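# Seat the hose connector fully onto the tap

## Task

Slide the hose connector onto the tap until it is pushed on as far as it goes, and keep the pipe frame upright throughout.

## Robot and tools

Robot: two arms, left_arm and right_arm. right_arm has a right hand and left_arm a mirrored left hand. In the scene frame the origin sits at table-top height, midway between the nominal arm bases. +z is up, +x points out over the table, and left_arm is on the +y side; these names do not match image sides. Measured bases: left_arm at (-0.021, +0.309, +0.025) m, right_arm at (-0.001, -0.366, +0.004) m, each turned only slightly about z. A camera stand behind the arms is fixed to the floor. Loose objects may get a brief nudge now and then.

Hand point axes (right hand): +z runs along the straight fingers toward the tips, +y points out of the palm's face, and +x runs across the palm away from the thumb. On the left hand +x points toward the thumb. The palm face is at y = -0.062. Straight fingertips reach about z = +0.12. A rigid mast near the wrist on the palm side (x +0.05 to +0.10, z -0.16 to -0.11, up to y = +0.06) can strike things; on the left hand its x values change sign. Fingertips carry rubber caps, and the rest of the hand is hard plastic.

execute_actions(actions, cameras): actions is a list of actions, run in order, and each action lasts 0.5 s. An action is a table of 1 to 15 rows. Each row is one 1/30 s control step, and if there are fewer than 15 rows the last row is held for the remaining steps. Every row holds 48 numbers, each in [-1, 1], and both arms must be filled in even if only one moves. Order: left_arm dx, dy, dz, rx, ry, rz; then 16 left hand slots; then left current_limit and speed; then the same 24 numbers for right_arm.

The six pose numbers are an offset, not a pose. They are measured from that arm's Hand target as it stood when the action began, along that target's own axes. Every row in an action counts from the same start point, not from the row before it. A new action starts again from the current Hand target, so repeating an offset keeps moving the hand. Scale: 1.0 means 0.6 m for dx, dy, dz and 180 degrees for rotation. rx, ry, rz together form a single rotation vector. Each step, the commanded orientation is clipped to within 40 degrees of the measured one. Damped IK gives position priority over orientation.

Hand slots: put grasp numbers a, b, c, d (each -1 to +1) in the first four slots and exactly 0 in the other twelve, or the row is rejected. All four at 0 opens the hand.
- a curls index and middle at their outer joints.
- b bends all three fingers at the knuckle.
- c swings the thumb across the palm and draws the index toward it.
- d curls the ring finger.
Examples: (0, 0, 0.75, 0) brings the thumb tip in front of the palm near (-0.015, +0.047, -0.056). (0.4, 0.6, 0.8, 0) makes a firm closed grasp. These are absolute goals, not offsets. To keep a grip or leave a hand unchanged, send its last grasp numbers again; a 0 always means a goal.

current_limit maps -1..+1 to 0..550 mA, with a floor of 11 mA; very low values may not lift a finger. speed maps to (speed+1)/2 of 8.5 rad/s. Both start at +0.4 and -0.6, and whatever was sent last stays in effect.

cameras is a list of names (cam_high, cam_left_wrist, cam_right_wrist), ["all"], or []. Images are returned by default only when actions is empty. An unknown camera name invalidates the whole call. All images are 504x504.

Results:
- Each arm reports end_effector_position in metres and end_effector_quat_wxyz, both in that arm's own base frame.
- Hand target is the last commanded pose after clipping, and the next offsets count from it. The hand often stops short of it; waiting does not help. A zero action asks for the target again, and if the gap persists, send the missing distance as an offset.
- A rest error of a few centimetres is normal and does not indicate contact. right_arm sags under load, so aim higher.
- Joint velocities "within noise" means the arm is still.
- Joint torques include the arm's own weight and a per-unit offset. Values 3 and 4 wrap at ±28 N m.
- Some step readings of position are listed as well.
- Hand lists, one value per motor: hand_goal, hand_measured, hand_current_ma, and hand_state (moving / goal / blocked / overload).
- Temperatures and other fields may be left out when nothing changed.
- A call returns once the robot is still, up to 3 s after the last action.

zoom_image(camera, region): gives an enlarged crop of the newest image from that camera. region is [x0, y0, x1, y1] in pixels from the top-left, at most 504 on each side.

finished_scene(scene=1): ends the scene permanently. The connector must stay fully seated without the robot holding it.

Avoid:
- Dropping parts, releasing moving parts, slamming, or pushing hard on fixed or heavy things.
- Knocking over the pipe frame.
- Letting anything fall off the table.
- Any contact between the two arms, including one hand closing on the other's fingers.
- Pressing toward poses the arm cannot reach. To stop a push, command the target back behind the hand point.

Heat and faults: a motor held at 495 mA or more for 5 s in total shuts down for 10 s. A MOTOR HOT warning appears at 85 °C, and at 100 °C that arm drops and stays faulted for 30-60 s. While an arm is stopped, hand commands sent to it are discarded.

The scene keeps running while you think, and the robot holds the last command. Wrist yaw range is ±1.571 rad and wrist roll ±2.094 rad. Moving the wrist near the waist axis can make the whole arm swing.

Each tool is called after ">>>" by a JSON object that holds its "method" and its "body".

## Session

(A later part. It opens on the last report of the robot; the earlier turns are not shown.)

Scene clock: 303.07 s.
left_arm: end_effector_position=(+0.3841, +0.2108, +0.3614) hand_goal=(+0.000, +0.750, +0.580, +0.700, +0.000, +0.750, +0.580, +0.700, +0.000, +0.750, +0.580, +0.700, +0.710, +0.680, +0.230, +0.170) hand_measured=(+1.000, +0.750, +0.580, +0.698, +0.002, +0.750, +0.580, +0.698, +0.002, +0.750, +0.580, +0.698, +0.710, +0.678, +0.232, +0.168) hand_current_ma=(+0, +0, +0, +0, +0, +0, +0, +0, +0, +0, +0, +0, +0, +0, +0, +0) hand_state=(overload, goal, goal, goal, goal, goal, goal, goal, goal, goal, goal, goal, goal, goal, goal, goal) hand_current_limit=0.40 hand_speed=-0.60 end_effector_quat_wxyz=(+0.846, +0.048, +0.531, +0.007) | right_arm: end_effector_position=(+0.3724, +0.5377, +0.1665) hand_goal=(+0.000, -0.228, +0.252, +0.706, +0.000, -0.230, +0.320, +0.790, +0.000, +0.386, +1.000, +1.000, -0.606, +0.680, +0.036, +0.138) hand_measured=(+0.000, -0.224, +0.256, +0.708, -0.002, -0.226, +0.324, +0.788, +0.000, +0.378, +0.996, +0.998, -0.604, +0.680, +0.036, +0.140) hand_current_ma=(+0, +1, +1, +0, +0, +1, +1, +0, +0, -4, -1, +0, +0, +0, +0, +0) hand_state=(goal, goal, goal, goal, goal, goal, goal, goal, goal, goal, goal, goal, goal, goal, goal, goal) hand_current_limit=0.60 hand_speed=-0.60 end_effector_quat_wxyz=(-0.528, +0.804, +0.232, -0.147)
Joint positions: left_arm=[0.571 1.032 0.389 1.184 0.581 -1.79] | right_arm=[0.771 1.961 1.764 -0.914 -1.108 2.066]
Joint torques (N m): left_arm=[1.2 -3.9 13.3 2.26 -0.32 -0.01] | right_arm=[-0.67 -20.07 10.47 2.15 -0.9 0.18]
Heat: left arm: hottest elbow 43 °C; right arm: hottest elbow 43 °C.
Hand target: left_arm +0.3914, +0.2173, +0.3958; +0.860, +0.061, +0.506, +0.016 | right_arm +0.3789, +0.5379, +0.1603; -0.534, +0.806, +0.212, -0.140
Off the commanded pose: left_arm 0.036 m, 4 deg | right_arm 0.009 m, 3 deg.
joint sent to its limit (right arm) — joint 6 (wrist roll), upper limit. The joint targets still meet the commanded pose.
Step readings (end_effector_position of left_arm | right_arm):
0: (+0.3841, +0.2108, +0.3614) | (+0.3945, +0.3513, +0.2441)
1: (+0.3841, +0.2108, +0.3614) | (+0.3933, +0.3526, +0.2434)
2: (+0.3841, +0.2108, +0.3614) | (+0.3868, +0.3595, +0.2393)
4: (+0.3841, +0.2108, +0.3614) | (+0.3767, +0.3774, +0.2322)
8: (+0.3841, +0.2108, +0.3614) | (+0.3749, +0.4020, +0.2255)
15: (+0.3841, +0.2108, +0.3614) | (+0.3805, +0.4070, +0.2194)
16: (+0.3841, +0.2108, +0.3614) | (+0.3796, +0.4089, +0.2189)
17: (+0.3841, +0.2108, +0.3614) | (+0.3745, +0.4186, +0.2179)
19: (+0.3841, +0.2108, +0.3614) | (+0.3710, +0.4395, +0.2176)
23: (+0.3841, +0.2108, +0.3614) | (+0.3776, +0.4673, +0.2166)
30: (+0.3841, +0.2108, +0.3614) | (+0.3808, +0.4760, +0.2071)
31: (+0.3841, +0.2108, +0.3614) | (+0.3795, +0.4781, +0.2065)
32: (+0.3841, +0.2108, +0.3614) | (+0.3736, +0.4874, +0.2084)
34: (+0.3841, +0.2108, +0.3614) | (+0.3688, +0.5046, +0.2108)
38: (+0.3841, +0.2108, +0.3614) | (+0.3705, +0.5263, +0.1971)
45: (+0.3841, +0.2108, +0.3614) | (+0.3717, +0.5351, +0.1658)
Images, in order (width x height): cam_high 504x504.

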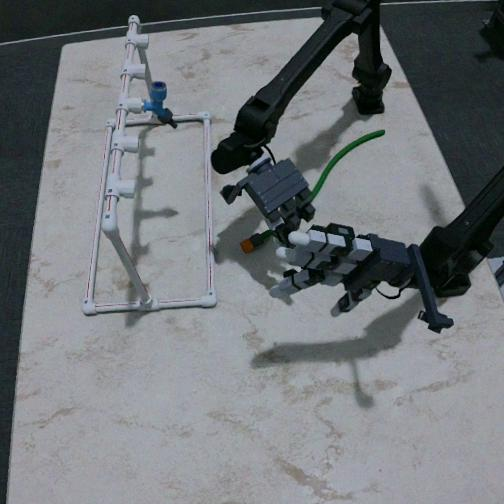

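>>> {"method": "execute_actions", "body": {"actions": [[[-0.092,0.197,-0.147,0,0,0,0,0,0,0,0,0,0,0,0,0,0,0,0,0,0,0,0.4,-0.6,0,0,0,0,0,0,0.1,0.5,0.78,-0.4,0,0,0,0,0,0,0,0,0,0,0,0,0.6,-0.6]]], "cameras": ["cam_high","cam_right_wrist"]}}

>>> {"method": "zoom_image", "body": {"camera": "cam_high", "region": [200, 150, 340, 290]}}

Scene clock: 304.97 s.
left_arm: end_effector_position=(+0.2892, +0.3302, +0.3847) hand_goal=(+0.000, +0.750, +0.580, +0.700, +0.000, +0.750, +0.580, +0.700, +0.000, +0.750, +0.580, +0.700, +0.710, +0.680, +0.230, +0.170) hand_measured=(+1.000, +0.752, +0.580, +0.698, +0.002, +0.750, +0.580, +0.698, +0.002, +0.750, +0.580, +0.698, +0.710, +0.678, +0.232, +0.168) hand_current_ma=(+0, +0, +0, +0, +0, +0, +0, +0, +0, +0, +0, +0, +0, +0, +0, +0) hand_state=(overload, goal, goal, goal, goal, goal, goal, goal, goal, goal, goal, goal, goal, goal, goal, goal) hand_current_limit=0.40 hand_speed=-0.60 end_effector_quat_wxyz=(+0.834, +0.022, +0.549, +0.058) | right_arm: end_effector_position=(+0.3724, +0.5377, +0.1665) hand_goal=(+0.000, -0.228, +0.252, +0.706, +0.000, -0.230, +0.320, +0.790, +0.000, +0.386, +1.000, +1.000, -0.606, +0.680, +0.036, +0.138) hand_measured=(+0.000, -0.224, +0.256, +0.708, -0.002, -0.226, +0.324, +0.788, +0.000, +0.378, +0.996, +0.998, -0.604, +0.680, +0.036, +0.140) hand_current_ma=(+0, +1, +1, +0, +0, +1, +1, +0, +0, -4, -1, +0, +0, +0, +0, +0) hand_state=(goal, goal, goal, goal, goal, goal, goal, goal, goal, goal, goal, goal, goal, goal, goal, goal) hand_current_limit=0.60 hand_speed=-0.60 end_effector_quat_wxyz=(-0.528, +0.804, +0.232, -0.147)
Joint positions: left_arm=[1.083 1.068 0.468 1.317 0.924 -2.069] | right_arm=[0.771 1.961 1.764 -0.914 -1.108 2.067]
Joint torques (N m): left_arm=[1.14 -4.37 12.82 1.84 -0.59 0] | right_arm=[-0.67 -20.42 10.47 2.19 -0.86 0.18]
Heat: left arm: hottest elbow 43 °C; right arm: hottest elbow 43 °C.
Hand target: left_arm +0.2916, +0.3376, +0.4155; +0.860, +0.060, +0.506, +0.016 | right_arm +0.3789, +0.5379, +0.1603; -0.534, +0.806, +0.212, -0.140
Off the commanded pose: left_arm 0.032 m, 9 deg | right_arm 0.009 m, 3 deg.
joint sent to its limit (left arm) — joint 6 (wrist roll), lower limit. The joint targets are off in orientation, not in position.
joint sent to its limit (right arm) — joint 6 (wrist roll), upper limit. The joint targets still meet the commanded pose.
Step readings (end_effector_position of left_arm | right_arm):
0: (+0.3841, +0.2108, +0.3614) | (+0.3724, +0.5377, +0.1665)
1: (+0.3841, +0.2105, +0.3611) | (+0.3724, +0.5377, +0.1665)
2: (+0.3824, +0.2117, +0.3605) | (+0.3724, +0.5377, +0.1665)
4: (+0.3625, +0.2366, +0.3609) | (+0.3724, +0.5377, +0.1665)
8: (+0.2974, +0.3048, +0.3747) | (+0.3724, +0.5377, +0.1665)
15: (+0.2863, +0.3283, +0.3898) | (+0.3724, +0.5377, +0.1665)
Images, in order (width x height): cam_high 504x504, cam_right_wrist 504x504.

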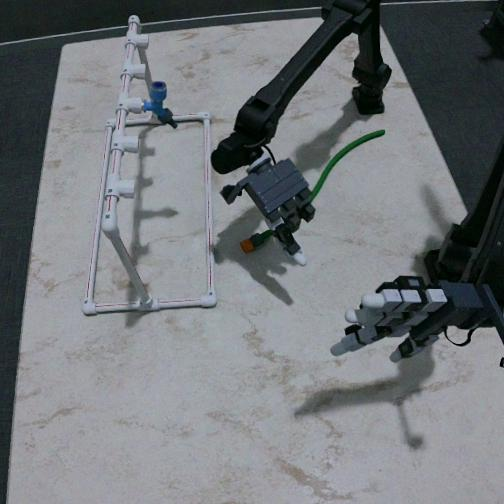

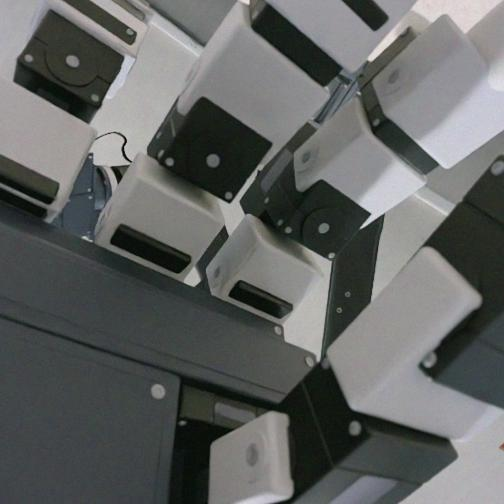

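Scaled by 3.600 from the camera's 504x504 image, which has a finer 720x720 frame.

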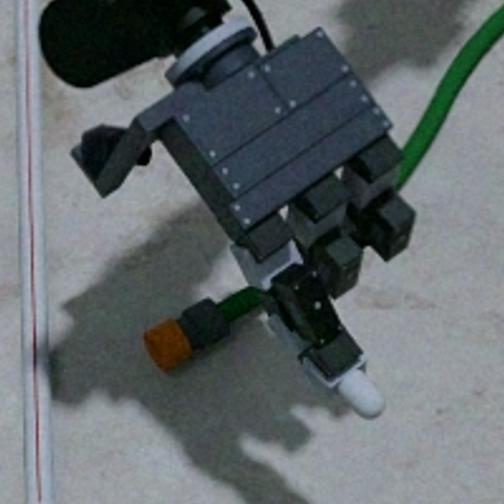

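>>> {"method": "execute_actions", "body": {"actions": [[[0,0,0,0,0,0,0,0,0,0,0,0,0,0,0,0,0,0,0,0,0,0,0.4,-0.6,-0.0133,0.115,0.0488,0,0,0,0.1,0.5,0.78,-0.4,0,0,0,0,0,0,0,0,0,0,0,0,0.6,-0.6]]], "cameras": ["cam_high"]}}

>>> {"method": "zoom_image", "body": {"camera": "cam_high", "region": [210, 180, 330, 300]}}

Scene clock: 307.33 s.
left_arm: end_effector_position=(+0.2889, +0.3297, +0.3860) hand_goal=(+0.000, +0.750, +0.580, +0.700, +0.000, +0.750, +0.580, +0.700, +0.000, +0.750, +0.580, +0.700, +0.710, +0.680, +0.230, +0.170) hand_measured=(+1.000, +0.752, +0.580, +0.698, +0.002, +0.750, +0.580, +0.698, +0.002, +0.750, +0.580, +0.698, +0.710, +0.678, +0.232, +0.168) hand_current_ma=(+0, +0, +0, +0, +0, +0, +0, +0, +0, +0, +0, +0, +0, +0, +0, +0) hand_state=(overload, goal, goal, goal, goal, goal, goal, goal, goal, goal, goal, goal, goal, goal, goal, goal) hand_current_limit=0.40 hand_speed=-0.60 end_effector_quat_wxyz=(+0.834, +0.025, +0.547, +0.060) | right_arm: end_effector_position=(+0.3662, +0.5319, +0.0901) hand_goal=(+0.000, -0.228, +0.252, +0.706, +0.000, -0.230, +0.320, +0.790, +0.000, +0.386, +1.000, +1.000, -0.606, +0.680, +0.036, +0.138) hand_measured=(+0.000, -0.226, +0.256, +0.708, -0.002, -0.228, +0.324, +0.788, +0.000, +0.378, +0.996, +0.998, -0.604, +0.680, +0.036, +0.140) hand_current_ma=(+0, +1, +1, +0, +0, +1, +1, +0, +0, -4, -1, +0, +0, +0, +0, +0) hand_state=(goal, goal, goal, goal, goal, goal, goal, goal, goal, goal, goal, goal, goal, goal, goal, goal) hand_current_limit=0.60 hand_speed=-0.60 end_effector_quat_wxyz=(-0.527, +0.804, +0.231, -0.149)
Joint positions: left_arm=[1.083 1.069 0.468 1.325 0.924 -2.07] | right_arm=[0.771 2 1.618 -0.733 -1.109 2.068]
Joint torques (N m): left_arm=[1.03 -4.19 12.77 1.8 -0.7 -0.01] | right_arm=[-0.32 -19.72 10.48 2.07 -0.82 0.16]
Heat: left arm: hottest elbow 43 °C; right arm: hottest elbow 43 °C.
Hand target: left_arm +0.2916, +0.3376, +0.4155; +0.860, +0.061, +0.506, +0.016 | right_arm +0.3720, +0.5340, +0.0854; -0.534, +0.806, +0.212, -0.140
Off the commanded pose: left_arm 0.031 m, 9 deg | right_arm 0.008 m, 3 deg.
joint sent to its limit (left arm) — joint 6 (wrist roll), lower limit. The joint targets are off in orientation, not in position.
joint sent to its limit (right arm) — joint 6 (wrist roll), upper limit. The joint targets still meet the commanded pose.
Step readings (end_effector_position of left_arm | right_arm):
0: (+0.2892, +0.3302, +0.3846) | (+0.3724, +0.5377, +0.1665)
1: (+0.2892, +0.3302, +0.3846) | (+0.3725, +0.5378, +0.1660)
2: (+0.2892, +0.3302, +0.3848) | (+0.3734, +0.5389, +0.1628)
4: (+0.2891, +0.3300, +0.3852) | (+0.3744, +0.5399, +0.1513)
8: (+0.2889, +0.3297, +0.3859) | (+0.3655, +0.5313, +0.1147)
15: (+0.2889, +0.3296, +0.3861) | (+0.3653, +0.5310, +0.0899)
Images, in order (width x height): cam_high 504x504.

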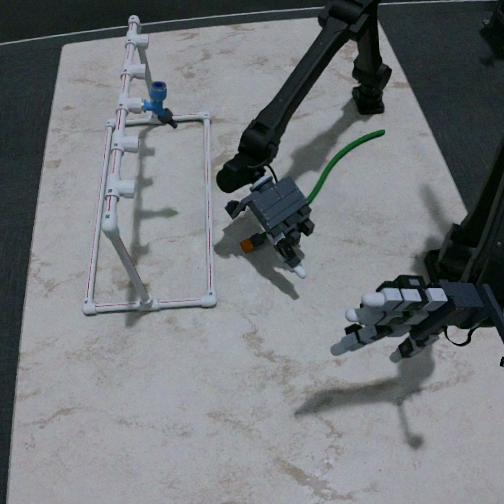

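Scaled by 4.200 from the camera's 504x504 image, which has a finer 720x720 frame.

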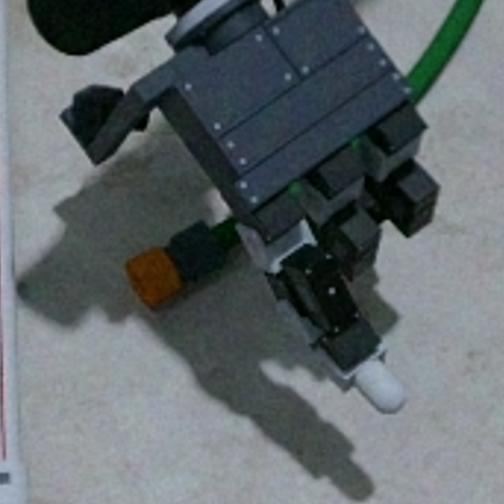

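>>> {"method": "execute_actions", "body": {"actions": [[[0,0,0,0,0,0,0,0,0,0,0,0,0,0,0,0,0,0,0,0,0,0,0.4,-0.6,0.003,0.0337,0.0143,0,0,0,0.1,0.5,0.78,-0.4,0,0,0,0,0,0,0,0,0,0,0,0,0.6,-0.6]]], "cameras": ["cam_high","cam_right_wrist"]}}

>>> {"method": "zoom_image", "body": {"camera": "cam_high", "region": [210, 180, 330, 300]}}

Scene clock: 308.70 s.
left_arm: end_effector_position=(+0.2889, +0.3297, +0.3860) hand_goal=(+0.000, +0.750, +0.580, +0.700, +0.000, +0.750, +0.580, +0.700, +0.000, +0.750, +0.580, +0.700, +0.710, +0.680, +0.230, +0.170) hand_measured=(+1.000, +0.752, +0.580, +0.698, +0.002, +0.750, +0.580, +0.698, +0.002, +0.750, +0.580, +0.698, +0.710, +0.678, +0.232, +0.168) hand_current_ma=(+0, +0, +0, +0, +0, +0, +0, +0, +0, +0, +0, +0, +0, +0, +0, +0) hand_state=(overload, goal, goal, goal, goal, goal, goal, goal, goal, goal, goal, goal, goal, goal, goal, goal) hand_current_limit=0.40 hand_speed=-0.60 end_effector_quat_wxyz=(+0.834, +0.025, +0.547, +0.060) | right_arm: end_effector_position=(+0.3706, +0.5362, +0.0813) hand_goal=(+0.000, -0.228, +0.252, +0.706, +0.000, -0.230, +0.320, +0.790, +0.000, +0.386, +1.000, +1.000, -0.606, +0.680, +0.036, +0.138) hand_measured=(+0.000, -0.226, +0.256, +0.708, -0.002, -0.228, +0.324, +0.788, +0.000, +0.378, +0.996, +0.998, -0.604, +0.680, +0.036, +0.140) hand_current_ma=(+0, +1, +1, +0, +0, +1, +1, +0, +0, -4, -1, +0, +0, +0, +0, +0) hand_state=(goal, goal, goal, goal, goal, goal, goal, goal, goal, goal, goal, goal, goal, goal, goal, goal) hand_current_limit=0.60 hand_speed=-0.60 end_effector_quat_wxyz=(-0.532, +0.801, +0.236, -0.140)
Joint positions: left_arm=[1.083 1.069 0.468 1.325 0.924 -2.07] | right_arm=[0.771 2.013 1.61 -0.688 -1.109 2.069]
Joint torques (N m): left_arm=[1.03 -4.13 12.75 1.81 -0.7 -0.01] | right_arm=[-0.26 -18.49 9.4 2.09 -0.77 0.15]
Heat: left arm: hottest elbow 43 °C; right arm: hottest elbow 43 °C.
Hand target: left_arm +0.2916, +0.3376, +0.4155; +0.860, +0.060, +0.506, +0.016 | right_arm +0.3735, +0.5349, +0.0633; -0.534, +0.806, +0.212, -0.140
Off the commanded pose: left_arm 0.031 m, 9 deg | right_arm 0.018 m, 3 deg.
joint sent to its limit (left arm) — joint 6 (wrist roll), lower limit. The joint targets are off in orientation, not in position.
joint sent to its limit (right arm) — joint 6 (wrist roll), upper limit. The joint targets still meet the commanded pose.
Step readings (end_effector_position of left_arm | right_arm):
0: (+0.2889, +0.3297, +0.3860) | (+0.3662, +0.5319, +0.0901)
1: (+0.2889, +0.3297, +0.3860) | (+0.3662, +0.5320, +0.0902)
2: (+0.2889, +0.3297, +0.3860) | (+0.3670, +0.5327, +0.0904)
4: (+0.2889, +0.3297, +0.3860) | (+0.3691, +0.5348, +0.0907)
8: (+0.2889, +0.3297, +0.3860) | (+0.3718, +0.5374, +0.0901)
15: (+0.2889, +0.3297, +0.3860) | (+0.3706, +0.5363, +0.0831)
Images, in order (width x height): cam_high 504x504, cam_right_wrist 504x504.

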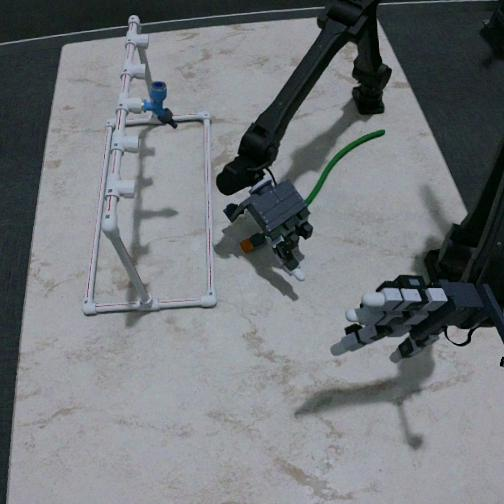

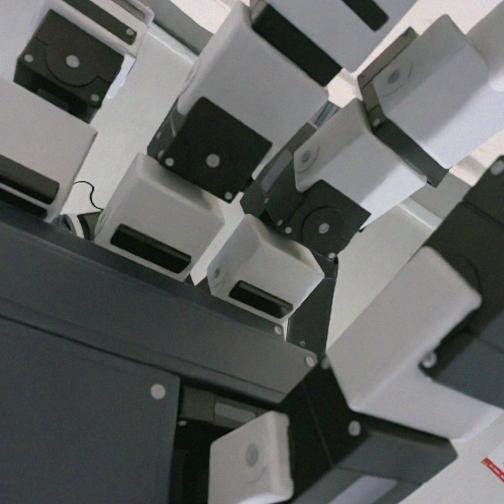

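Scaled by 4.200 from the camera's 504x504 image, which has a finer 720x720 frame.

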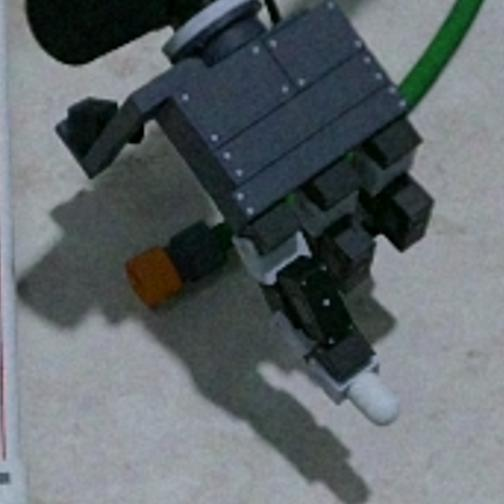

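>>> {"method": "execute_actions", "body": {"actions": [[[0,0,0,0,0,0,0,0,0,0,0,0,0,0,0,0,0,0,0,0,0,0,0.4,-0.6,-0.003,0.0307,0.013,0,0,0,0.1,0.5,0.78,-0.4,0,0,0,0,0,0,0,0,0,0,0,0,0.6,-0.6]]], "cameras": ["cam_high"]}}

>>> {"method": "zoom_image", "body": {"camera": "cam_high", "region": [210, 180, 330, 300]}}

Scene clock: 309.83 s.
left_arm: end_effector_position=(+0.2889, +0.3297, +0.3860) hand_goal=(+0.000, +0.750, +0.580, +0.700, +0.000, +0.750, +0.580, +0.700, +0.000, +0.750, +0.580, +0.700, +0.710, +0.680, +0.230, +0.170) hand_measured=(+1.000, +0.752, +0.580, +0.698, +0.002, +0.750, +0.580, +0.698, +0.002, +0.750, +0.580, +0.698, +0.710, +0.678, +0.232, +0.168) hand_current_ma=(+0, +0, +0, +0, +0, +0, +0, +0, +0, +0, +0, +0, +0, +0, +0, +0) hand_state=(overload, goal, goal, goal, goal, goal, goal, goal, goal, goal, goal, goal, goal, goal, goal, goal) hand_current_limit=0.40 hand_speed=-0.60 end_effector_quat_wxyz=(+0.834, +0.025, +0.547, +0.060) | right_arm: end_effector_position=(+0.3697, +0.5363, +0.0651) hand_goal=(+0.000, -0.228, +0.252, +0.706, +0.000, -0.230, +0.320, +0.790, +0.000, +0.386, +1.000, +1.000, -0.606, +0.680, +0.036, +0.138) hand_measured=(+0.000, -0.226, +0.256, +0.708, +0.000, -0.232, +0.318, +0.788, +0.000, +0.376, +0.996, +0.998, -0.604, +0.680, +0.036, +0.140) hand_current_ma=(+0, +0, +1, +0, +0, +0, +0, +0, +0, -4, -1, +0, +0, +0, +0, +0) hand_state=(goal, goal, goal, goal, goal, goal, goal, goal, goal, goal, goal, goal, goal, goal, goal, goal) hand_current_limit=0.60 hand_speed=-0.60 end_effector_quat_wxyz=(-0.535, +0.799, +0.238, -0.139)
Joint positions: left_arm=[1.083 1.069 0.468 1.325 0.924 -2.07] | right_arm=[0.771 2.027 1.586 -0.642 -1.114 2.069]
Joint torques (N m): left_arm=[0.97 -4.13 12.77 1.8 -0.7 -0.01] | right_arm=[-0.44 -18.67 9.2 2.13 -0.57 0.14]
Heat: left arm: hottest elbow 43 °C; right arm: hottest elbow 43 °C.
Hand target: left_arm +0.2916, +0.3376, +0.4155; +0.860, +0.060, +0.506, +0.016 | right_arm +0.3720, +0.5340, +0.0433; -0.534, +0.806, +0.212, -0.140
Off the commanded pose: left_arm 0.031 m, 9 deg | right_arm 0.022 m, 3 deg.
joint sent to its limit (left arm) — joint 6 (wrist roll), lower limit. The joint targets are off in orientation, not in position.
joint sent to its limit (right arm) — joint 6 (wrist roll), upper limit. The joint targets still meet the commanded pose.
Step readings (end_effector_position of left_arm | right_arm):
0: (+0.2889, +0.3297, +0.3860) | (+0.3706, +0.5362, +0.0813)
1: (+0.2889, +0.3297, +0.3860) | (+0.3706, +0.5363, +0.0812)
2: (+0.2889, +0.3297, +0.3860) | (+0.3709, +0.5365, +0.0807)
4: (+0.2889, +0.3297, +0.3860) | (+0.3715, +0.5371, +0.0785)
8: (+0.2889, +0.3297, +0.3860) | (+0.3703, +0.5359, +0.0697)
15: (+0.2889, +0.3297, +0.3860) | (+0.3697, +0.5363, +0.0651)
Images, in order (width x height): cam_high 504x504.

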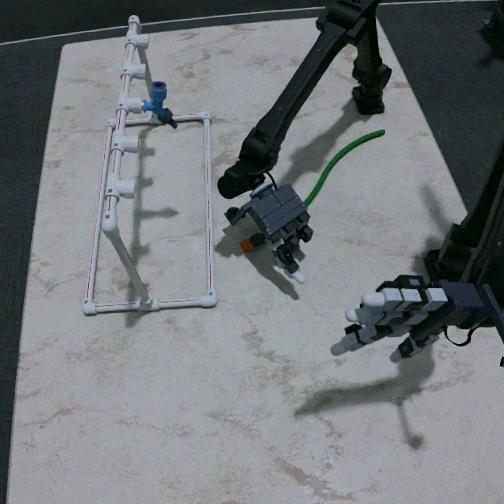

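Scaled by 4.200 from the camera's 504x504 image, which has a finer 720x720 frame.

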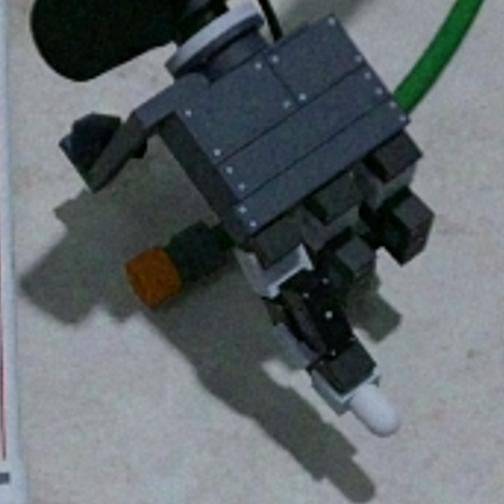

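>>> {"method": "execute_actions", "body": {"actions": [[[0,0,0,0,0,0,0,0,0,0,0,0,0,0,0,0,0,0,0,0,0,0,0.4,-0.6,0,0,0,0,0,0,0.07,0.56,0.8,-0.4,0,0,0,0,0,0,0,0,0,0,0,0,0.65,-0.7]],[[0,0,0,0,0,0,0,0,0,0,0,0,0,0,0,0,0,0,0,0,0,0,0.4,-0.6,0,0.006,0.0026,0,0,0,0.04,0.62,0.82,-0.4,0,0,0,0,0,0,0,0,0,0,0,0,0.65,-0.7]]], "cameras": ["cam_high"]}}

>>> {"method": "zoom_image", "body": {"camera": "cam_high", "region": [210, 180, 330, 300]}}

Scene clock: 311.60 s.
left_arm: end_effector_position=(+0.2889, +0.3297, +0.3860) hand_goal=(+0.000, +0.750, +0.580, +0.700, +0.000, +0.750, +0.580, +0.700, +0.000, +0.750, +0.580, +0.700, +0.710, +0.680, +0.230, +0.170) hand_measured=(+1.000, +0.752, +0.580, +0.698, +0.002, +0.750, +0.580, +0.698, +0.002, +0.750, +0.580, +0.698, +0.710, +0.678, +0.232, +0.168) hand_current_ma=(+0, +0, +0, +0, +0, +0, +0, +0, +0, +0, +0, +0, +0, +0, +0, +0) hand_state=(overload, goal, goal, goal, goal, goal, goal, goal, goal, goal, goal, goal, goal, goal, goal, goal) hand_current_limit=0.40 hand_speed=-0.60 end_effector_quat_wxyz=(+0.834, +0.025, +0.547, +0.060) | right_arm: end_effector_position=(+0.3709, +0.5368, +0.0608) hand_goal=(+0.000, -0.410, +0.320, +0.786, +0.000, -0.424, +0.392, +0.888, +0.000, +0.210, +1.000, +1.000, -0.680, +0.680, +0.026, +0.166) hand_measured=(+0.000, -0.402, +0.318, +0.784, +0.002, -0.416, +0.390, +0.886, +0.000, +0.206, +0.996, +0.998, -0.676, +0.680, +0.028, +0.164) hand_current_ma=(+0, +3, +0, +0, +0, +3, +0, +0, +0, -1, -1, +0, +1, +0, +0, -1) hand_state=(goal, goal, goal, goal, goal, goal, goal, goal, goal, goal, goal, goal, goal, goal, goal, goal) hand_current_limit=0.65 hand_speed=-0.70 end_effector_quat_wxyz=(-0.534, +0.800, +0.238, -0.138)
Joint positions: left_arm=[1.083 1.069 0.468 1.325 0.924 -2.07] | right_arm=[0.771 2.034 1.586 -0.634 -1.11 2.07]
Joint torques (N m): left_arm=[0.97 -4.13 12.78 1.81 -0.71 -0.01] | right_arm=[-0.56 -18.96 8.91 2.21 -0.66 0.14]
Heat: left arm: hottest elbow 43 °C; right arm: hottest elbow 43 °C.
Hand target: left_arm +0.2916, +0.3376, +0.4155; +0.860, +0.060, +0.506, +0.016 | right_arm +0.3720, +0.5340, +0.0395; -0.534, +0.806, +0.212, -0.140
Off the commanded pose: left_arm 0.031 m, 9 deg | right_arm 0.022 m, 3 deg.
joint sent to its limit (left arm) — joint 6 (wrist roll), lower limit. The joint targets are off in orientation, not in position.
joint sent to its limit (right arm) — joint 6 (wrist roll), upper limit. The joint targets still meet the commanded pose.
Step readings (end_effector_position of left_arm | right_arm):
0: (+0.2889, +0.3297, +0.3860) | (+0.3697, +0.5363, +0.0651)
1: (+0.2889, +0.3297, +0.3860) | (+0.3697, +0.5363, +0.0651)
2: (+0.2889, +0.3297, +0.3860) | (+0.3697, +0.5363, +0.0651)
4: (+0.2889, +0.3297, +0.3860) | (+0.3699, +0.5364, +0.0652)
8: (+0.2889, +0.3297, +0.3860) | (+0.3702, +0.5362, +0.0639)
15: (+0.2889, +0.3297, +0.3860) | (+0.3702, +0.5361, +0.0634)
16: (+0.2889, +0.3297, +0.3860) | (+0.3702, +0.5361, +0.0634)
17: (+0.2889, +0.3297, +0.3860) | (+0.3702, +0.5362, +0.0635)
19: (+0.2889, +0.3297, +0.3860) | (+0.3705, +0.5365, +0.0633)
23: (+0.2889, +0.3297, +0.3860) | (+0.3708, +0.5367, +0.0617)
30: (+0.2889, +0.3297, +0.3860) | (+0.3709, +0.5368, +0.0608)
Images, in order (width x height): cam_high 504x504.

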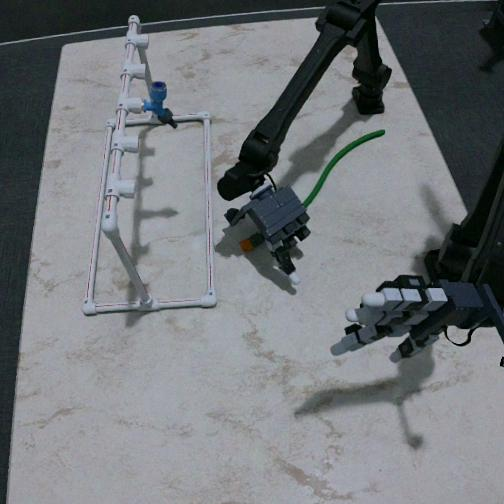

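Scaled by 4.200 from the camera's 504x504 image, which has a finer 720x720 frame.

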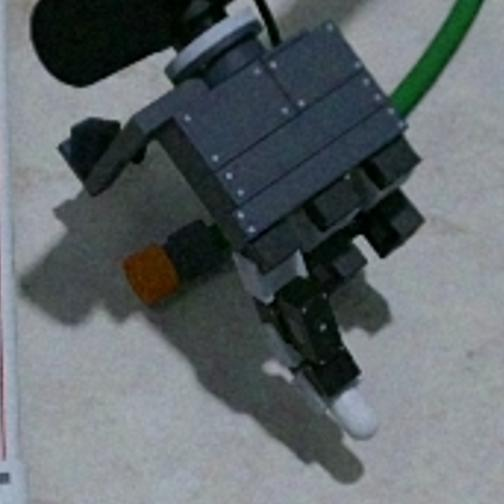

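>>> {"method": "execute_actions", "body": {"actions": [[[0,0,0,0,0,0,0,0,0,0,0,0,0,0,0,0,0,0,0,0,0,0,0.4,-0.6,0,0.006,0.0026,0,0,0,0.0,0.7,0.83,-0.4,0,0,0,0,0,0,0,0,0,0,0,0,0.74,-0.7]],[[0,0,0,0,0,0,0,0,0,0,0,0,0,0,0,0,0,0,0,0,0,0,0.4,-0.6,0,0.0,0.0,0,0,0,0.0,0.82,0.83,-0.4,0,0,0,0,0,0,0,0,0,0,0,0,0.74,-0.7]]], "cameras": ["cam_high"]}}

>>> {"method": "zoom_image", "body": {"camera": "cam_high", "region": [210, 180, 330, 300]}}

Scene clock: 313.17 s.
left_arm: end_effector_position=(+0.2889, +0.3297, +0.3860) hand_goal=(+0.000, +0.750, +0.580, +0.700, +0.000, +0.750, +0.580, +0.700, +0.000, +0.750, +0.580, +0.700, +0.710, +0.680, +0.230, +0.170) hand_measured=(+1.000, +0.752, +0.580, +0.698, +0.002, +0.750, +0.580, +0.698, +0.002, +0.750, +0.580, +0.698, +0.710, +0.678, +0.232, +0.168) hand_current_ma=(+0, +0, +0, +0, +0, +0, +0, +0, +0, +0, +0, +0, +0, +0, +0, +0) hand_state=(overload, goal, goal, goal, goal, goal, goal, goal, goal, goal, goal, goal, goal, goal, goal, goal) hand_current_limit=0.40 hand_speed=-0.60 end_effector_quat_wxyz=(+0.834, +0.025, +0.547, +0.060) | right_arm: end_effector_position=(+0.3716, +0.5375, +0.0596) hand_goal=(+0.000, -0.688, +0.410, +0.864, +0.000, -0.764, +0.416, +0.950, +0.000, -0.092, +1.000, +1.000, -0.700, +0.680, +0.022, +0.210) hand_measured=(+0.000, -0.628, +0.430, +0.874, +0.000, -0.746, +0.422, +0.954, +0.000, -0.092, +0.996, +0.998, -0.696, +0.680, +0.058, +0.228) hand_current_ma=(+0, +99, +15, +4, +0, +13, +2, +1, +0, +0, -1, +0, +1, +0, +58, +20) hand_state=(goal, blocked, blocked, goal, goal, goal, goal, goal, goal, goal, goal, goal, goal, goal, blocked, goal) hand_current_limit=0.74 hand_speed=-0.70 end_effector_quat_wxyz=(-0.535, +0.799, +0.239, -0.136)
Joint positions: left_arm=[1.083 1.069 0.468 1.325 0.924 -2.07] | right_arm=[0.771 2.035 1.583 -0.624 -1.11 2.072]
Joint torques (N m): left_arm=[1.03 -4.13 12.75 1.8 -0.7 -0.01] | right_arm=[-0.26 -18.67 8.77 2.1 -0.6 0.11]
Heat: left arm: hottest elbow 43 °C; right arm: hottest elbow 43 °C.
Hand target: left_arm +0.2916, +0.3376, +0.4155; +0.860, +0.060, +0.506, +0.016 | right_arm +0.3720, +0.5340, +0.0355; -0.534, +0.806, +0.212, -0.140
Off the commanded pose: left_arm 0.031 m, 9 deg | right_arm 0.024 m, 3 deg.
joint sent to its limit (left arm) — joint 6 (wrist roll), lower limit. The joint targets are off in orientation, not in position.
joint sent to its limit (right arm) — joint 6 (wrist roll), upper limit. The joint targets still meet the commanded pose.
Step readings (end_effector_position of left_arm | right_arm):
0: (+0.2889, +0.3297, +0.3860) | (+0.3709, +0.5368, +0.0608)
1: (+0.2889, +0.3297, +0.3860) | (+0.3709, +0.5368, +0.0608)
2: (+0.2889, +0.3297, +0.3860) | (+0.3710, +0.5369, +0.0607)
4: (+0.2889, +0.3297, +0.3860) | (+0.3711, +0.5370, +0.0601)
8: (+0.2889, +0.3297, +0.3860) | (+0.3713, +0.5372, +0.0599)
15: (+0.2889, +0.3297, +0.3860) | (+0.3714, +0.5372, +0.0599)
16: (+0.2889, +0.3297, +0.3860) | (+0.3714, +0.5372, +0.0599)
17: (+0.2889, +0.3297, +0.3860) | (+0.3714, +0.5373, +0.0599)
19: (+0.2889, +0.3297, +0.3860) | (+0.3716, +0.5374, +0.0598)
23: (+0.2889, +0.3297, +0.3860) | (+0.3716, +0.5375, +0.0596)
30: (+0.2889, +0.3297, +0.3860) | (+0.3716, +0.5375, +0.0596)
Images, in order (width x height): cam_high 504x504.

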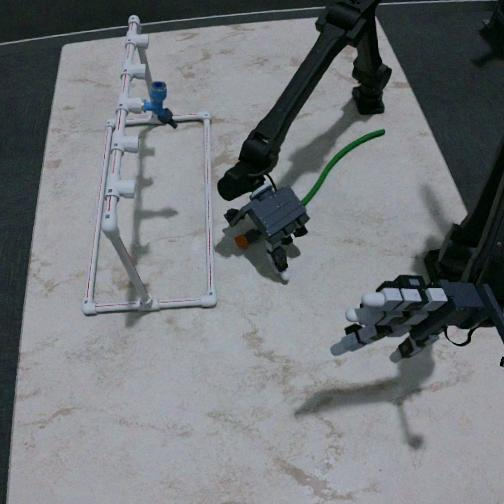

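Scaled by 4.200 from the camera's 504x504 image, which has a finer 720x720 frame.

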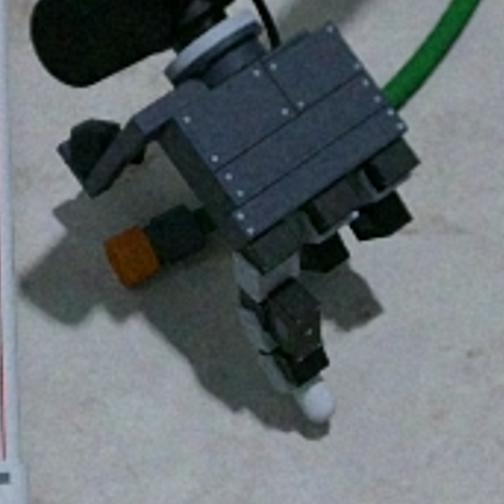

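>>> {"method": "execute_actions", "body": {"actions": [[[0,0,0,0,0,0,0,0,0,0,0,0,0,0,0,0,0,0,0,0,0,0,0.4,-0.6,0,0.0,0.0,0,0,0,0.0,0.92,0.86,-0.4,0,0,0,0,0,0,0,0,0,0,0,0,0.74,-0.7]],[[0,0,0,0,0,0,0,0,0,0,0,0,0,0,0,0,0,0,0,0,0,0,0.4,-0.6,0,0.0,0.0,0,0,0,0.0,1.0,0.88,-0.4,0,0,0,0,0,0,0,0,0,0,0,0,0.74,-0.7]]], "cameras": ["cam_high"]}}

>>> {"method": "zoom_image", "body": {"camera": "cam_high", "region": [210, 180, 330, 300]}}

Scene clock: 314.97 s.
left_arm: end_effector_position=(+0.2889, +0.3297, +0.3860) hand_goal=(+0.000, +0.750, +0.580, +0.700, +0.000, +0.750, +0.580, +0.700, +0.000, +0.750, +0.580, +0.700, +0.710, +0.680, +0.230, +0.170) hand_measured=(+1.000, +0.752, +0.580, +0.698, +0.002, +0.750, +0.580, +0.698, +0.002, +0.750, +0.580, +0.698, +0.710, +0.678, +0.232, +0.168) hand_current_ma=(+0, +0, +0, +0, +0, +0, +0, +0, +0, +0, +0, +0, +0, +0, +0, +0) hand_state=(overload, goal, goal, goal, goal, goal, goal, goal, goal, goal, goal, goal, goal, goal, goal, goal) hand_current_limit=0.40 hand_speed=-0.60 end_effector_quat_wxyz=(+0.834, +0.025, +0.547, +0.060) | right_arm: end_effector_position=(+0.3699, +0.5378, +0.0579) hand_goal=(+0.000, -0.948, +0.436, +0.900, +0.000, -1.000, +0.380, +0.964, +0.000, -0.350, +1.000, +1.000, -0.786, +0.680, +0.010, +0.238) hand_measured=(-0.006, -0.804, +0.474, +0.910, -0.024, -0.784, +0.428, +0.974, +0.000, -0.292, +1.000, +1.000, -0.726, +0.686, +0.072, +0.252) hand_current_ma=(-2, +429, +40, +4, -14, +478, +61, +5, +0, +93, +0, +0, +88, +2, +144, +13) hand_state=(goal, blocked, blocked, goal, blocked, blocked, blocked, goal, goal, blocked, goal, goal, blocked, goal, blocked, goal) hand_current_limit=0.74 hand_speed=-0.70 end_effector_quat_wxyz=(-0.535, +0.798, +0.238, -0.139)
Joint positions: left_arm=[1.083 1.069 0.468 1.325 0.924 -2.07] | right_arm=[0.772 2.037 1.58 -0.62 -1.115 2.075]
Joint torques (N m): left_arm=[1.03 -4.19 12.77 1.8 -0.71 -0.01] | right_arm=[-0.56 -18.61 9.02 1.92 -0.38 0.08]
Heat: left arm: hottest elbow 43 °C; right arm: hottest elbow 43 °C.
Hand target: left_arm +0.2916, +0.3376, +0.4155; +0.860, +0.060, +0.506, +0.016 | right_arm +0.3720, +0.5340, +0.0355; -0.534, +0.807, +0.212, -0.140
Off the commanded pose: left_arm 0.031 m, 9 deg | right_arm 0.023 m, 3 deg.
joint sent to its limit (left arm) — joint 6 (wrist roll), lower limit. The joint targets are off in orientation, not in position.
joint sent to its limit (right arm) — joint 6 (wrist roll), upper limit. The joint targets still meet the commanded pose.
Step readings (end_effector_position of left_arm | right_arm):
0: (+0.2889, +0.3297, +0.3860) | (+0.3716, +0.5375, +0.0596)
1: (+0.2889, +0.3297, +0.3860) | (+0.3716, +0.5375, +0.0596)
2: (+0.2889, +0.3297, +0.3860) | (+0.3715, +0.5374, +0.0596)
4: (+0.2889, +0.3297, +0.3860) | (+0.3713, +0.5374, +0.0596)
8: (+0.2889, +0.3297, +0.3860) | (+0.3708, +0.5369, +0.0586)
15: (+0.2889, +0.3297, +0.3860) | (+0.3704, +0.5365, +0.0572)
16: (+0.2889, +0.3297, +0.3860) | (+0.3704, +0.5365, +0.0572)
17: (+0.2889, +0.3297, +0.3860) | (+0.3704, +0.5365, +0.0572)
19: (+0.2889, +0.3297, +0.3860) | (+0.3705, +0.5368, +0.0574)
23: (+0.2889, +0.3297, +0.3860) | (+0.3699, +0.5378, +0.0579)
30: (+0.2889, +0.3297, +0.3860) | (+0.3699, +0.5378, +0.0579)
Images, in order (width x height): cam_high 504x504.

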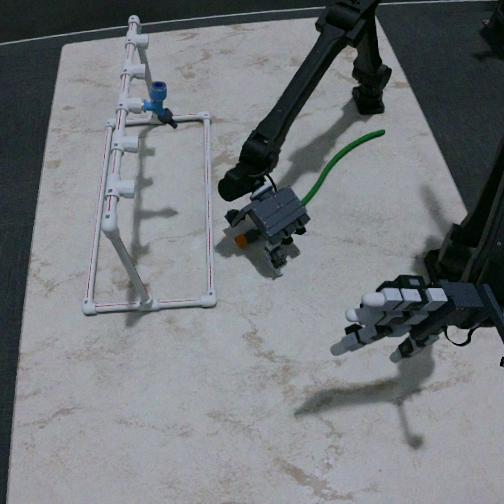

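Scaled by 4.200 from the camera's 504x504 image, which has a finer 720x720 frame.

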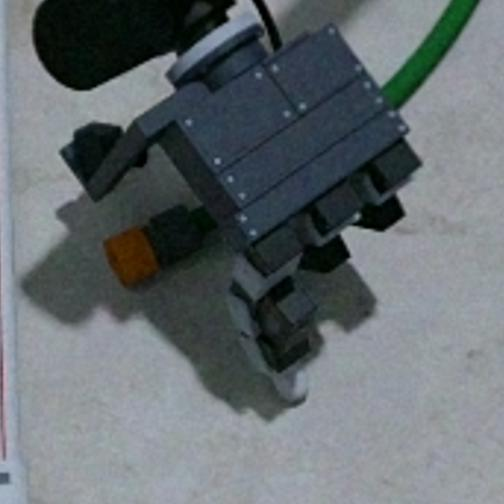

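>>> {"method": "execute_actions", "body": {"actions": [[[0,0,0,0,0,0,0,0,0,0,0,0,0,0,0,0,0,0,0,0,0,0,0.4,-0.6,0,-0.03,-0.013,0,0,0,0.0,0.96,0.87,-0.8,0,0,0,0,0,0,0,0,0,0,0,0,0.74,-0.7]],[[0,0,0,0,0,0,0,0,0,0,0,0,0,0,0,0,0,0,0,0,0,0,0.4,-0.6,0,-0.06,-0.026,0,0,0,0.0,0.96,0.87,-0.8,0,0,0,0,0,0,0,0,0,0,0,0,0.74,-0.7]]], "cameras": ["cam_high"]}}

>>> {"method": "zoom_image", "body": {"camera": "cam_high", "region": [210, 180, 330, 300]}}

Scene clock: 316.80 s.
left_arm: end_effector_position=(+0.2889, +0.3297, +0.3860) hand_goal=(+0.000, +0.750, +0.580, +0.700, +0.000, +0.750, +0.580, +0.700, +0.000, +0.750, +0.580, +0.700, +0.710, +0.680, +0.230, +0.170) hand_measured=(+1.000, +0.752, +0.580, +0.698, +0.002, +0.750, +0.580, +0.698, +0.002, +0.750, +0.580, +0.698, +0.710, +0.678, +0.232, +0.168) hand_current_ma=(+0, +0, +0, +0, +0, +0, +0, +0, +0, +0, +0, +0, +0, +0, +0, +0) hand_state=(overload, goal, goal, goal, goal, goal, goal, goal, goal, goal, goal, goal, goal, goal, goal, goal) hand_current_limit=0.40 hand_speed=-0.60 end_effector_quat_wxyz=(+0.834, +0.025, +0.547, +0.060) | right_arm: end_effector_position=(+0.3590, +0.5214, +0.0635) hand_goal=(+0.000, -0.930, +0.470, +0.892, +0.000, -1.000, +0.388, +0.962, +0.000, -0.112, +1.000, +1.000, -0.768, +0.680, +0.012, +0.232) hand_measured=(-0.008, -0.814, +0.498, +0.908, -0.024, -0.784, +0.428, +0.974, -0.004, -0.116, +0.998, +1.000, -0.726, +0.686, +0.074, +0.252) hand_current_ma=(-2, +297, +25, +10, -15, +478, +45, +6, -1, -1, +0, +0, +48, +2, +140, +24) hand_state=(goal, blocked, blocked, goal, blocked, blocked, blocked, goal, goal, goal, goal, goal, blocked, goal, blocked, blocked) hand_current_limit=0.74 hand_speed=-0.70 end_effector_quat_wxyz=(-0.518, +0.811, +0.215, -0.167)
Joint positions: left_arm=[1.083 1.069 0.468 1.325 0.924 -2.07] | right_arm=[0.766 2.021 1.58 -0.72 -1.11 2.075]
Joint torques (N m): left_arm=[1.08 -4.19 12.77 1.8 -0.71 -0.01] | right_arm=[-0.03 -23.65 13.52 1.07 -0.74 0.11]
Heat: left arm: hottest elbow 43 °C; right arm: hottest elbow 43 °C.
Hand target: left_arm +0.2916, +0.3376, +0.4155; +0.860, +0.060, +0.506, +0.016 | right_arm +0.3720, +0.5336, +0.0943; -0.534, +0.806, +0.212, -0.140
Off the commanded pose: left_arm 0.031 m, 9 deg | right_arm 0.036 m, 4 deg.
joint sent to its limit (left arm) — joint 6 (wrist roll), lower limit. The joint targets are off in orientation, not in position.
joint sent to its limit (right arm) — joint 6 (wrist roll), upper limit. The joint targets still meet the commanded pose.
Step readings (end_effector_position of left_arm | right_arm):
0: (+0.2889, +0.3297, +0.3860) | (+0.3699, +0.5378, +0.0579)
1: (+0.2889, +0.3297, +0.3860) | (+0.3699, +0.5378, +0.0579)
2: (+0.2889, +0.3297, +0.3860) | (+0.3699, +0.5378, +0.0579)
4: (+0.2889, +0.3297, +0.3860) | (+0.3698, +0.5375, +0.0576)
8: (+0.2889, +0.3297, +0.3860) | (+0.3709, +0.5342, +0.0568)
15: (+0.2889, +0.3297, +0.3860) | (+0.3709, +0.5328, +0.0566)
16: (+0.2889, +0.3297, +0.3860) | (+0.3707, +0.5326, +0.0565)
17: (+0.2889, +0.3297, +0.3860) | (+0.3694, +0.5314, +0.0562)
19: (+0.2889, +0.3297, +0.3860) | (+0.3655, +0.5277, +0.0555)
23: (+0.2889, +0.3297, +0.3860) | (+0.3607, +0.5230, +0.0564)
30: (+0.2889, +0.3297, +0.3860) | (+0.3592, +0.5216, +0.0627)
Images, in order (width x height): cam_high 504x504.

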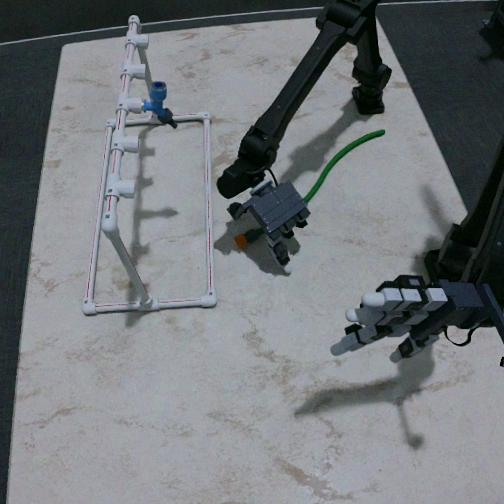

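Scaled by 4.200 from the camera's 504x504 image, which has a finer 720x720 frame.

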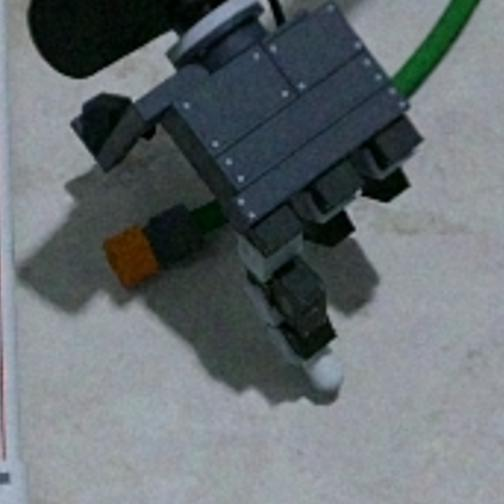

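>>> {"method": "execute_actions", "body": {"actions": [[[0,0,0,0,0,0,0,0,0,0,0,0,0,0,0,0,0,0,0,0,0,0,0.4,-0.6,0,-0.06,-0.026,0,0,0,0.0,0.96,0.87,-0.8,0,0,0,0,0,0,0,0,0,0,0,0,0.74,-0.7]],[[0,0,0,0,0,0,0,0,0,0,0,0,0,0,0,0,0,0,0,0,0,0,0.4,-0.6,0,-0.05,-0.022,0,0,0,0.0,0.96,0.87,-0.8,0,0,0,0,0,0,0,0,0,0,0,0,0.74,-0.7]]], "cameras": ["cam_high"]}}

>>> {"method": "zoom_image", "body": {"camera": "cam_high", "region": [210, 180, 330, 300]}}

Scene clock: 318.57 s.
left_arm: end_effector_position=(+0.2889, +0.3297, +0.3860) hand_goal=(+0.000, +0.750, +0.580, +0.700, +0.000, +0.750, +0.580, +0.700, +0.000, +0.750, +0.580, +0.700, +0.710, +0.680, +0.230, +0.170) hand_measured=(+1.000, +0.752, +0.580, +0.698, +0.002, +0.750, +0.580, +0.698, +0.002, +0.750, +0.580, +0.698, +0.710, +0.678, +0.232, +0.168) hand_current_ma=(+0, +0, +0, +0, +0, +0, +0, +0, +0, +0, +0, +0, +0, +0, +0, +0) hand_state=(overload, goal, goal, goal, goal, goal, goal, goal, goal, goal, goal, goal, goal, goal, goal, goal) hand_current_limit=0.40 hand_speed=-0.60 end_effector_quat_wxyz=(+0.834, +0.025, +0.547, +0.060) | right_arm: end_effector_position=(+0.3614, +0.5237, +0.1359) hand_goal=(+0.000, -0.930, +0.470, +0.892, +0.000, -1.000, +0.388, +0.962, +0.000, -0.112, +1.000, +1.000, -0.768, +0.680, +0.012, +0.232) hand_measured=(-0.008, -0.814, +0.498, +0.908, -0.024, -0.784, +0.428, +0.974, -0.004, -0.116, +0.998, +1.000, -0.726, +0.686, +0.074, +0.252) hand_current_ma=(-2, +297, +25, +10, -15, +479, +45, +6, +0, -1, +0, +0, +48, +2, +140, +24) hand_state=(goal, blocked, blocked, goal, blocked, blocked, blocked, goal, goal, goal, goal, goal, blocked, goal, blocked, blocked) hand_current_limit=0.74 hand_speed=-0.70 end_effector_quat_wxyz=(-0.518, +0.811, +0.215, -0.166)
Joint positions: left_arm=[1.083 1.069 0.468 1.325 0.924 -2.07] | right_arm=[0.766 1.961 1.685 -0.883 -1.11 2.075]
Joint torques (N m): left_arm=[1.03 -4.07 12.77 1.81 -0.7 -0.01] | right_arm=[-0.21 -22.71 14.32 1.01 -0.74 0.11]
Heat: left arm: hottest elbow 43 °C; right arm: hottest elbow 43 °C.
Hand target: left_arm +0.2916, +0.3376, +0.4155; +0.860, +0.060, +0.506, +0.016 | right_arm +0.3723, +0.5330, +0.1663; -0.534, +0.806, +0.212, -0.140
Off the commanded pose: left_arm 0.031 m, 9 deg | right_arm 0.034 m, 4 deg.
joint sent to its limit (left arm) — joint 6 (wrist roll), lower limit. The joint targets are off in orientation, not in position.
joint sent to its limit (right arm) — joint 6 (wrist roll), upper limit. The joint targets still meet the commanded pose.
Step readings (end_effector_position of left_arm | right_arm):
0: (+0.2889, +0.3297, +0.3860) | (+0.3590, +0.5214, +0.0635)
1: (+0.2889, +0.3297, +0.3860) | (+0.3589, +0.5213, +0.0636)
2: (+0.2889, +0.3297, +0.3860) | (+0.3582, +0.5206, +0.0646)
4: (+0.2889, +0.3297, +0.3860) | (+0.3563, +0.5188, +0.0682)
8: (+0.2889, +0.3297, +0.3860) | (+0.3564, +0.5189, +0.0852)
15: (+0.2889, +0.3297, +0.3860) | (+0.3623, +0.5246, +0.1111)
16: (+0.2889, +0.3297, +0.3860) | (+0.3625, +0.5248, +0.1119)
17: (+0.2889, +0.3297, +0.3860) | (+0.3620, +0.5243, +0.1130)
19: (+0.2889, +0.3297, +0.3860) | (+0.3602, +0.5225, +0.1154)
23: (+0.2889, +0.3297, +0.3860) | (+0.3597, +0.5221, +0.1233)
30: (+0.2889, +0.3297, +0.3860) | (+0.3615, +0.5238, +0.1351)
Images, in order (width x height): cam_high 504x504.

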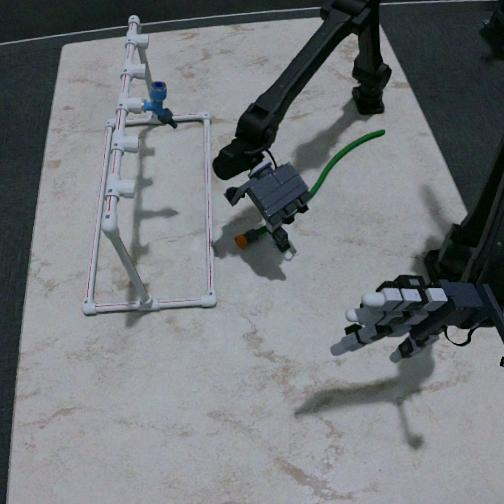

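Scaled by 4.200 from the camera's 504x504 image, which has a finer 720x720 frame.

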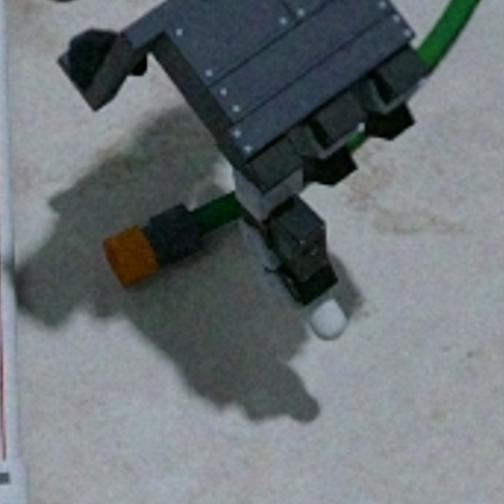

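>>> {"method": "execute_actions", "body": {"actions": [[[0,0,0,0,0,0,0,0,0,0,0,0,0,0,0,0,0,0,0,0,0,0,0.4,-0.6,0,0,0,0,0,0,0.25,0.35,0.76,-0.4,0,0,0,0,0,0,0,0,0,0,0,0,0.6,-0.6]],[[0,0,0,0,0,0,0,0,0,0,0,0,0,0,0,0,0,0,0,0,0,0,0.4,-0.6,0,-0.02,-0.008,0,0,0,0.25,0.35,0.76,-0.4,0,0,0,0,0,0,0,0,0,0,0,0,0.6,-0.6]]], "cameras": ["cam_high"]}}

>>> {"method": "zoom_image", "body": {"camera": "cam_high", "region": [210, 190, 310, 290]}}

Scene clock: 322.10 s.
left_arm: end_effector_position=(+0.2889, +0.3297, +0.3860) hand_goal=(+0.000, +0.750, +0.580, +0.700, +0.000, +0.750, +0.580, +0.700, +0.000, +0.750, +0.580, +0.700, +0.710, +0.680, +0.230, +0.170) hand_measured=(+1.000, +0.752, +0.580, +0.698, +0.002, +0.750, +0.580, +0.698, +0.002, +0.750, +0.580, +0.698, +0.710, +0.678, +0.232, +0.168) hand_current_ma=(+0, +0, +0, +0, +0, +0, +0, +0, +0, +0, +0, +0, +0, +0, +0, +0) hand_state=(overload, goal, goal, goal, goal, goal, goal, goal, goal, goal, goal, goal, goal, goal, goal, goal) hand_current_limit=0.40 hand_speed=-0.60 end_effector_quat_wxyz=(+0.834, +0.025, +0.547, +0.060) | right_arm: end_effector_position=(+0.3615, +0.5238, +0.1453) hand_goal=(+0.000, -0.004, +0.082, +0.532, +0.000, -0.004, +0.110, +0.566, +0.000, +0.620, +1.000, +1.000, -0.556, +0.680, +0.040, +0.088) hand_measured=(+0.002, -0.008, +0.080, +0.530, +0.002, -0.010, +0.114, +0.570, -0.004, +0.600, +0.998, +1.000, -0.560, +0.678, +0.036, +0.088) hand_current_ma=(+0, -1, +0, +0, +0, -1, +1, +1, +0, -15, +0, +0, -1, -1, -1, +0) hand_state=(goal, goal, goal, goal, goal, goal, goal, goal, goal, blocked, goal, goal, goal, goal, goal, goal) hand_current_limit=0.60 hand_speed=-0.60 end_effector_quat_wxyz=(-0.517, +0.812, +0.214, -0.169)
Joint positions: left_arm=[1.083 1.069 0.468 1.325 0.924 -2.07] | right_arm=[0.766 1.958 1.707 -0.914 -1.11 2.075]
Joint torques (N m): left_arm=[1.03 -4.13 12.77 1.81 -0.7 0] | right_arm=[-0.15 -23.24 14.63 0.85 -0.91 0.12]
Heat: left arm: hottest elbow 43 °C; right arm: hottest elbow 43 °C.
Hand target: left_arm +0.2916, +0.3376, +0.4155; +0.860, +0.060, +0.506, +0.016 | right_arm +0.3722, +0.5332, +0.1792; -0.534, +0.806, +0.212, -0.140
Off the commanded pose: left_arm 0.031 m, 9 deg | right_arm 0.037 m, 4 deg.
joint sent to its limit (left arm) — joint 6 (wrist roll), lower limit. The joint targets are off in orientation, not in position.
joint sent to its limit (right arm) — joint 6 (wrist roll), upper limit. The joint targets still meet the commanded pose.
Step readings (end_effector_position of left_arm | right_arm):
0: (+0.2889, +0.3297, +0.3860) | (+0.3614, +0.5237, +0.1359)
1: (+0.2889, +0.3297, +0.3860) | (+0.3614, +0.5237, +0.1359)
2: (+0.2889, +0.3297, +0.3860) | (+0.3614, +0.5237, +0.1359)
4: (+0.2889, +0.3297, +0.3860) | (+0.3614, +0.5237, +0.1359)
8: (+0.2889, +0.3297, +0.3860) | (+0.3614, +0.5237, +0.1359)
15: (+0.2889, +0.3297, +0.3860) | (+0.3614, +0.5237, +0.1359)
16: (+0.2889, +0.3297, +0.3860) | (+0.3614, +0.5237, +0.1360)
17: (+0.2889, +0.3297, +0.3860) | (+0.3610, +0.5233, +0.1362)
19: (+0.2889, +0.3297, +0.3860) | (+0.3603, +0.5227, +0.1373)
23: (+0.2889, +0.3297, +0.3860) | (+0.3610, +0.5233, +0.1413)
30: (+0.2889, +0.3297, +0.3860) | (+0.3616, +0.5239, +0.1451)
Images, in order (width x height): cam_high 504x504.

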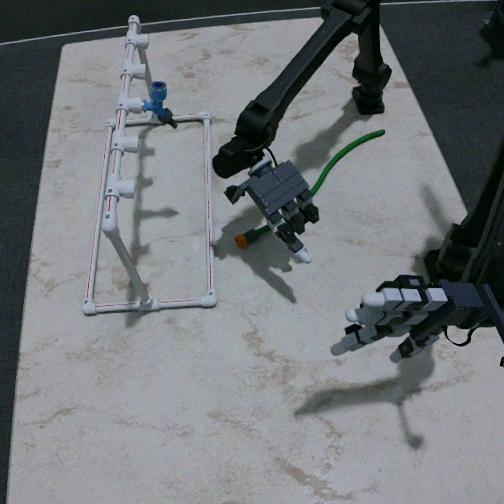

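Scaled by 5.040 from the camera's 504x504 image, which has a finer 720x720 frame.

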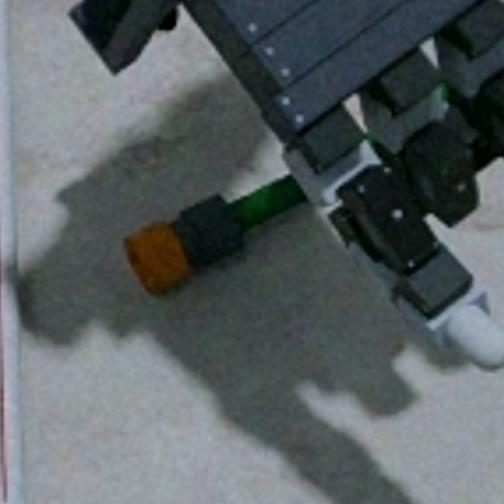

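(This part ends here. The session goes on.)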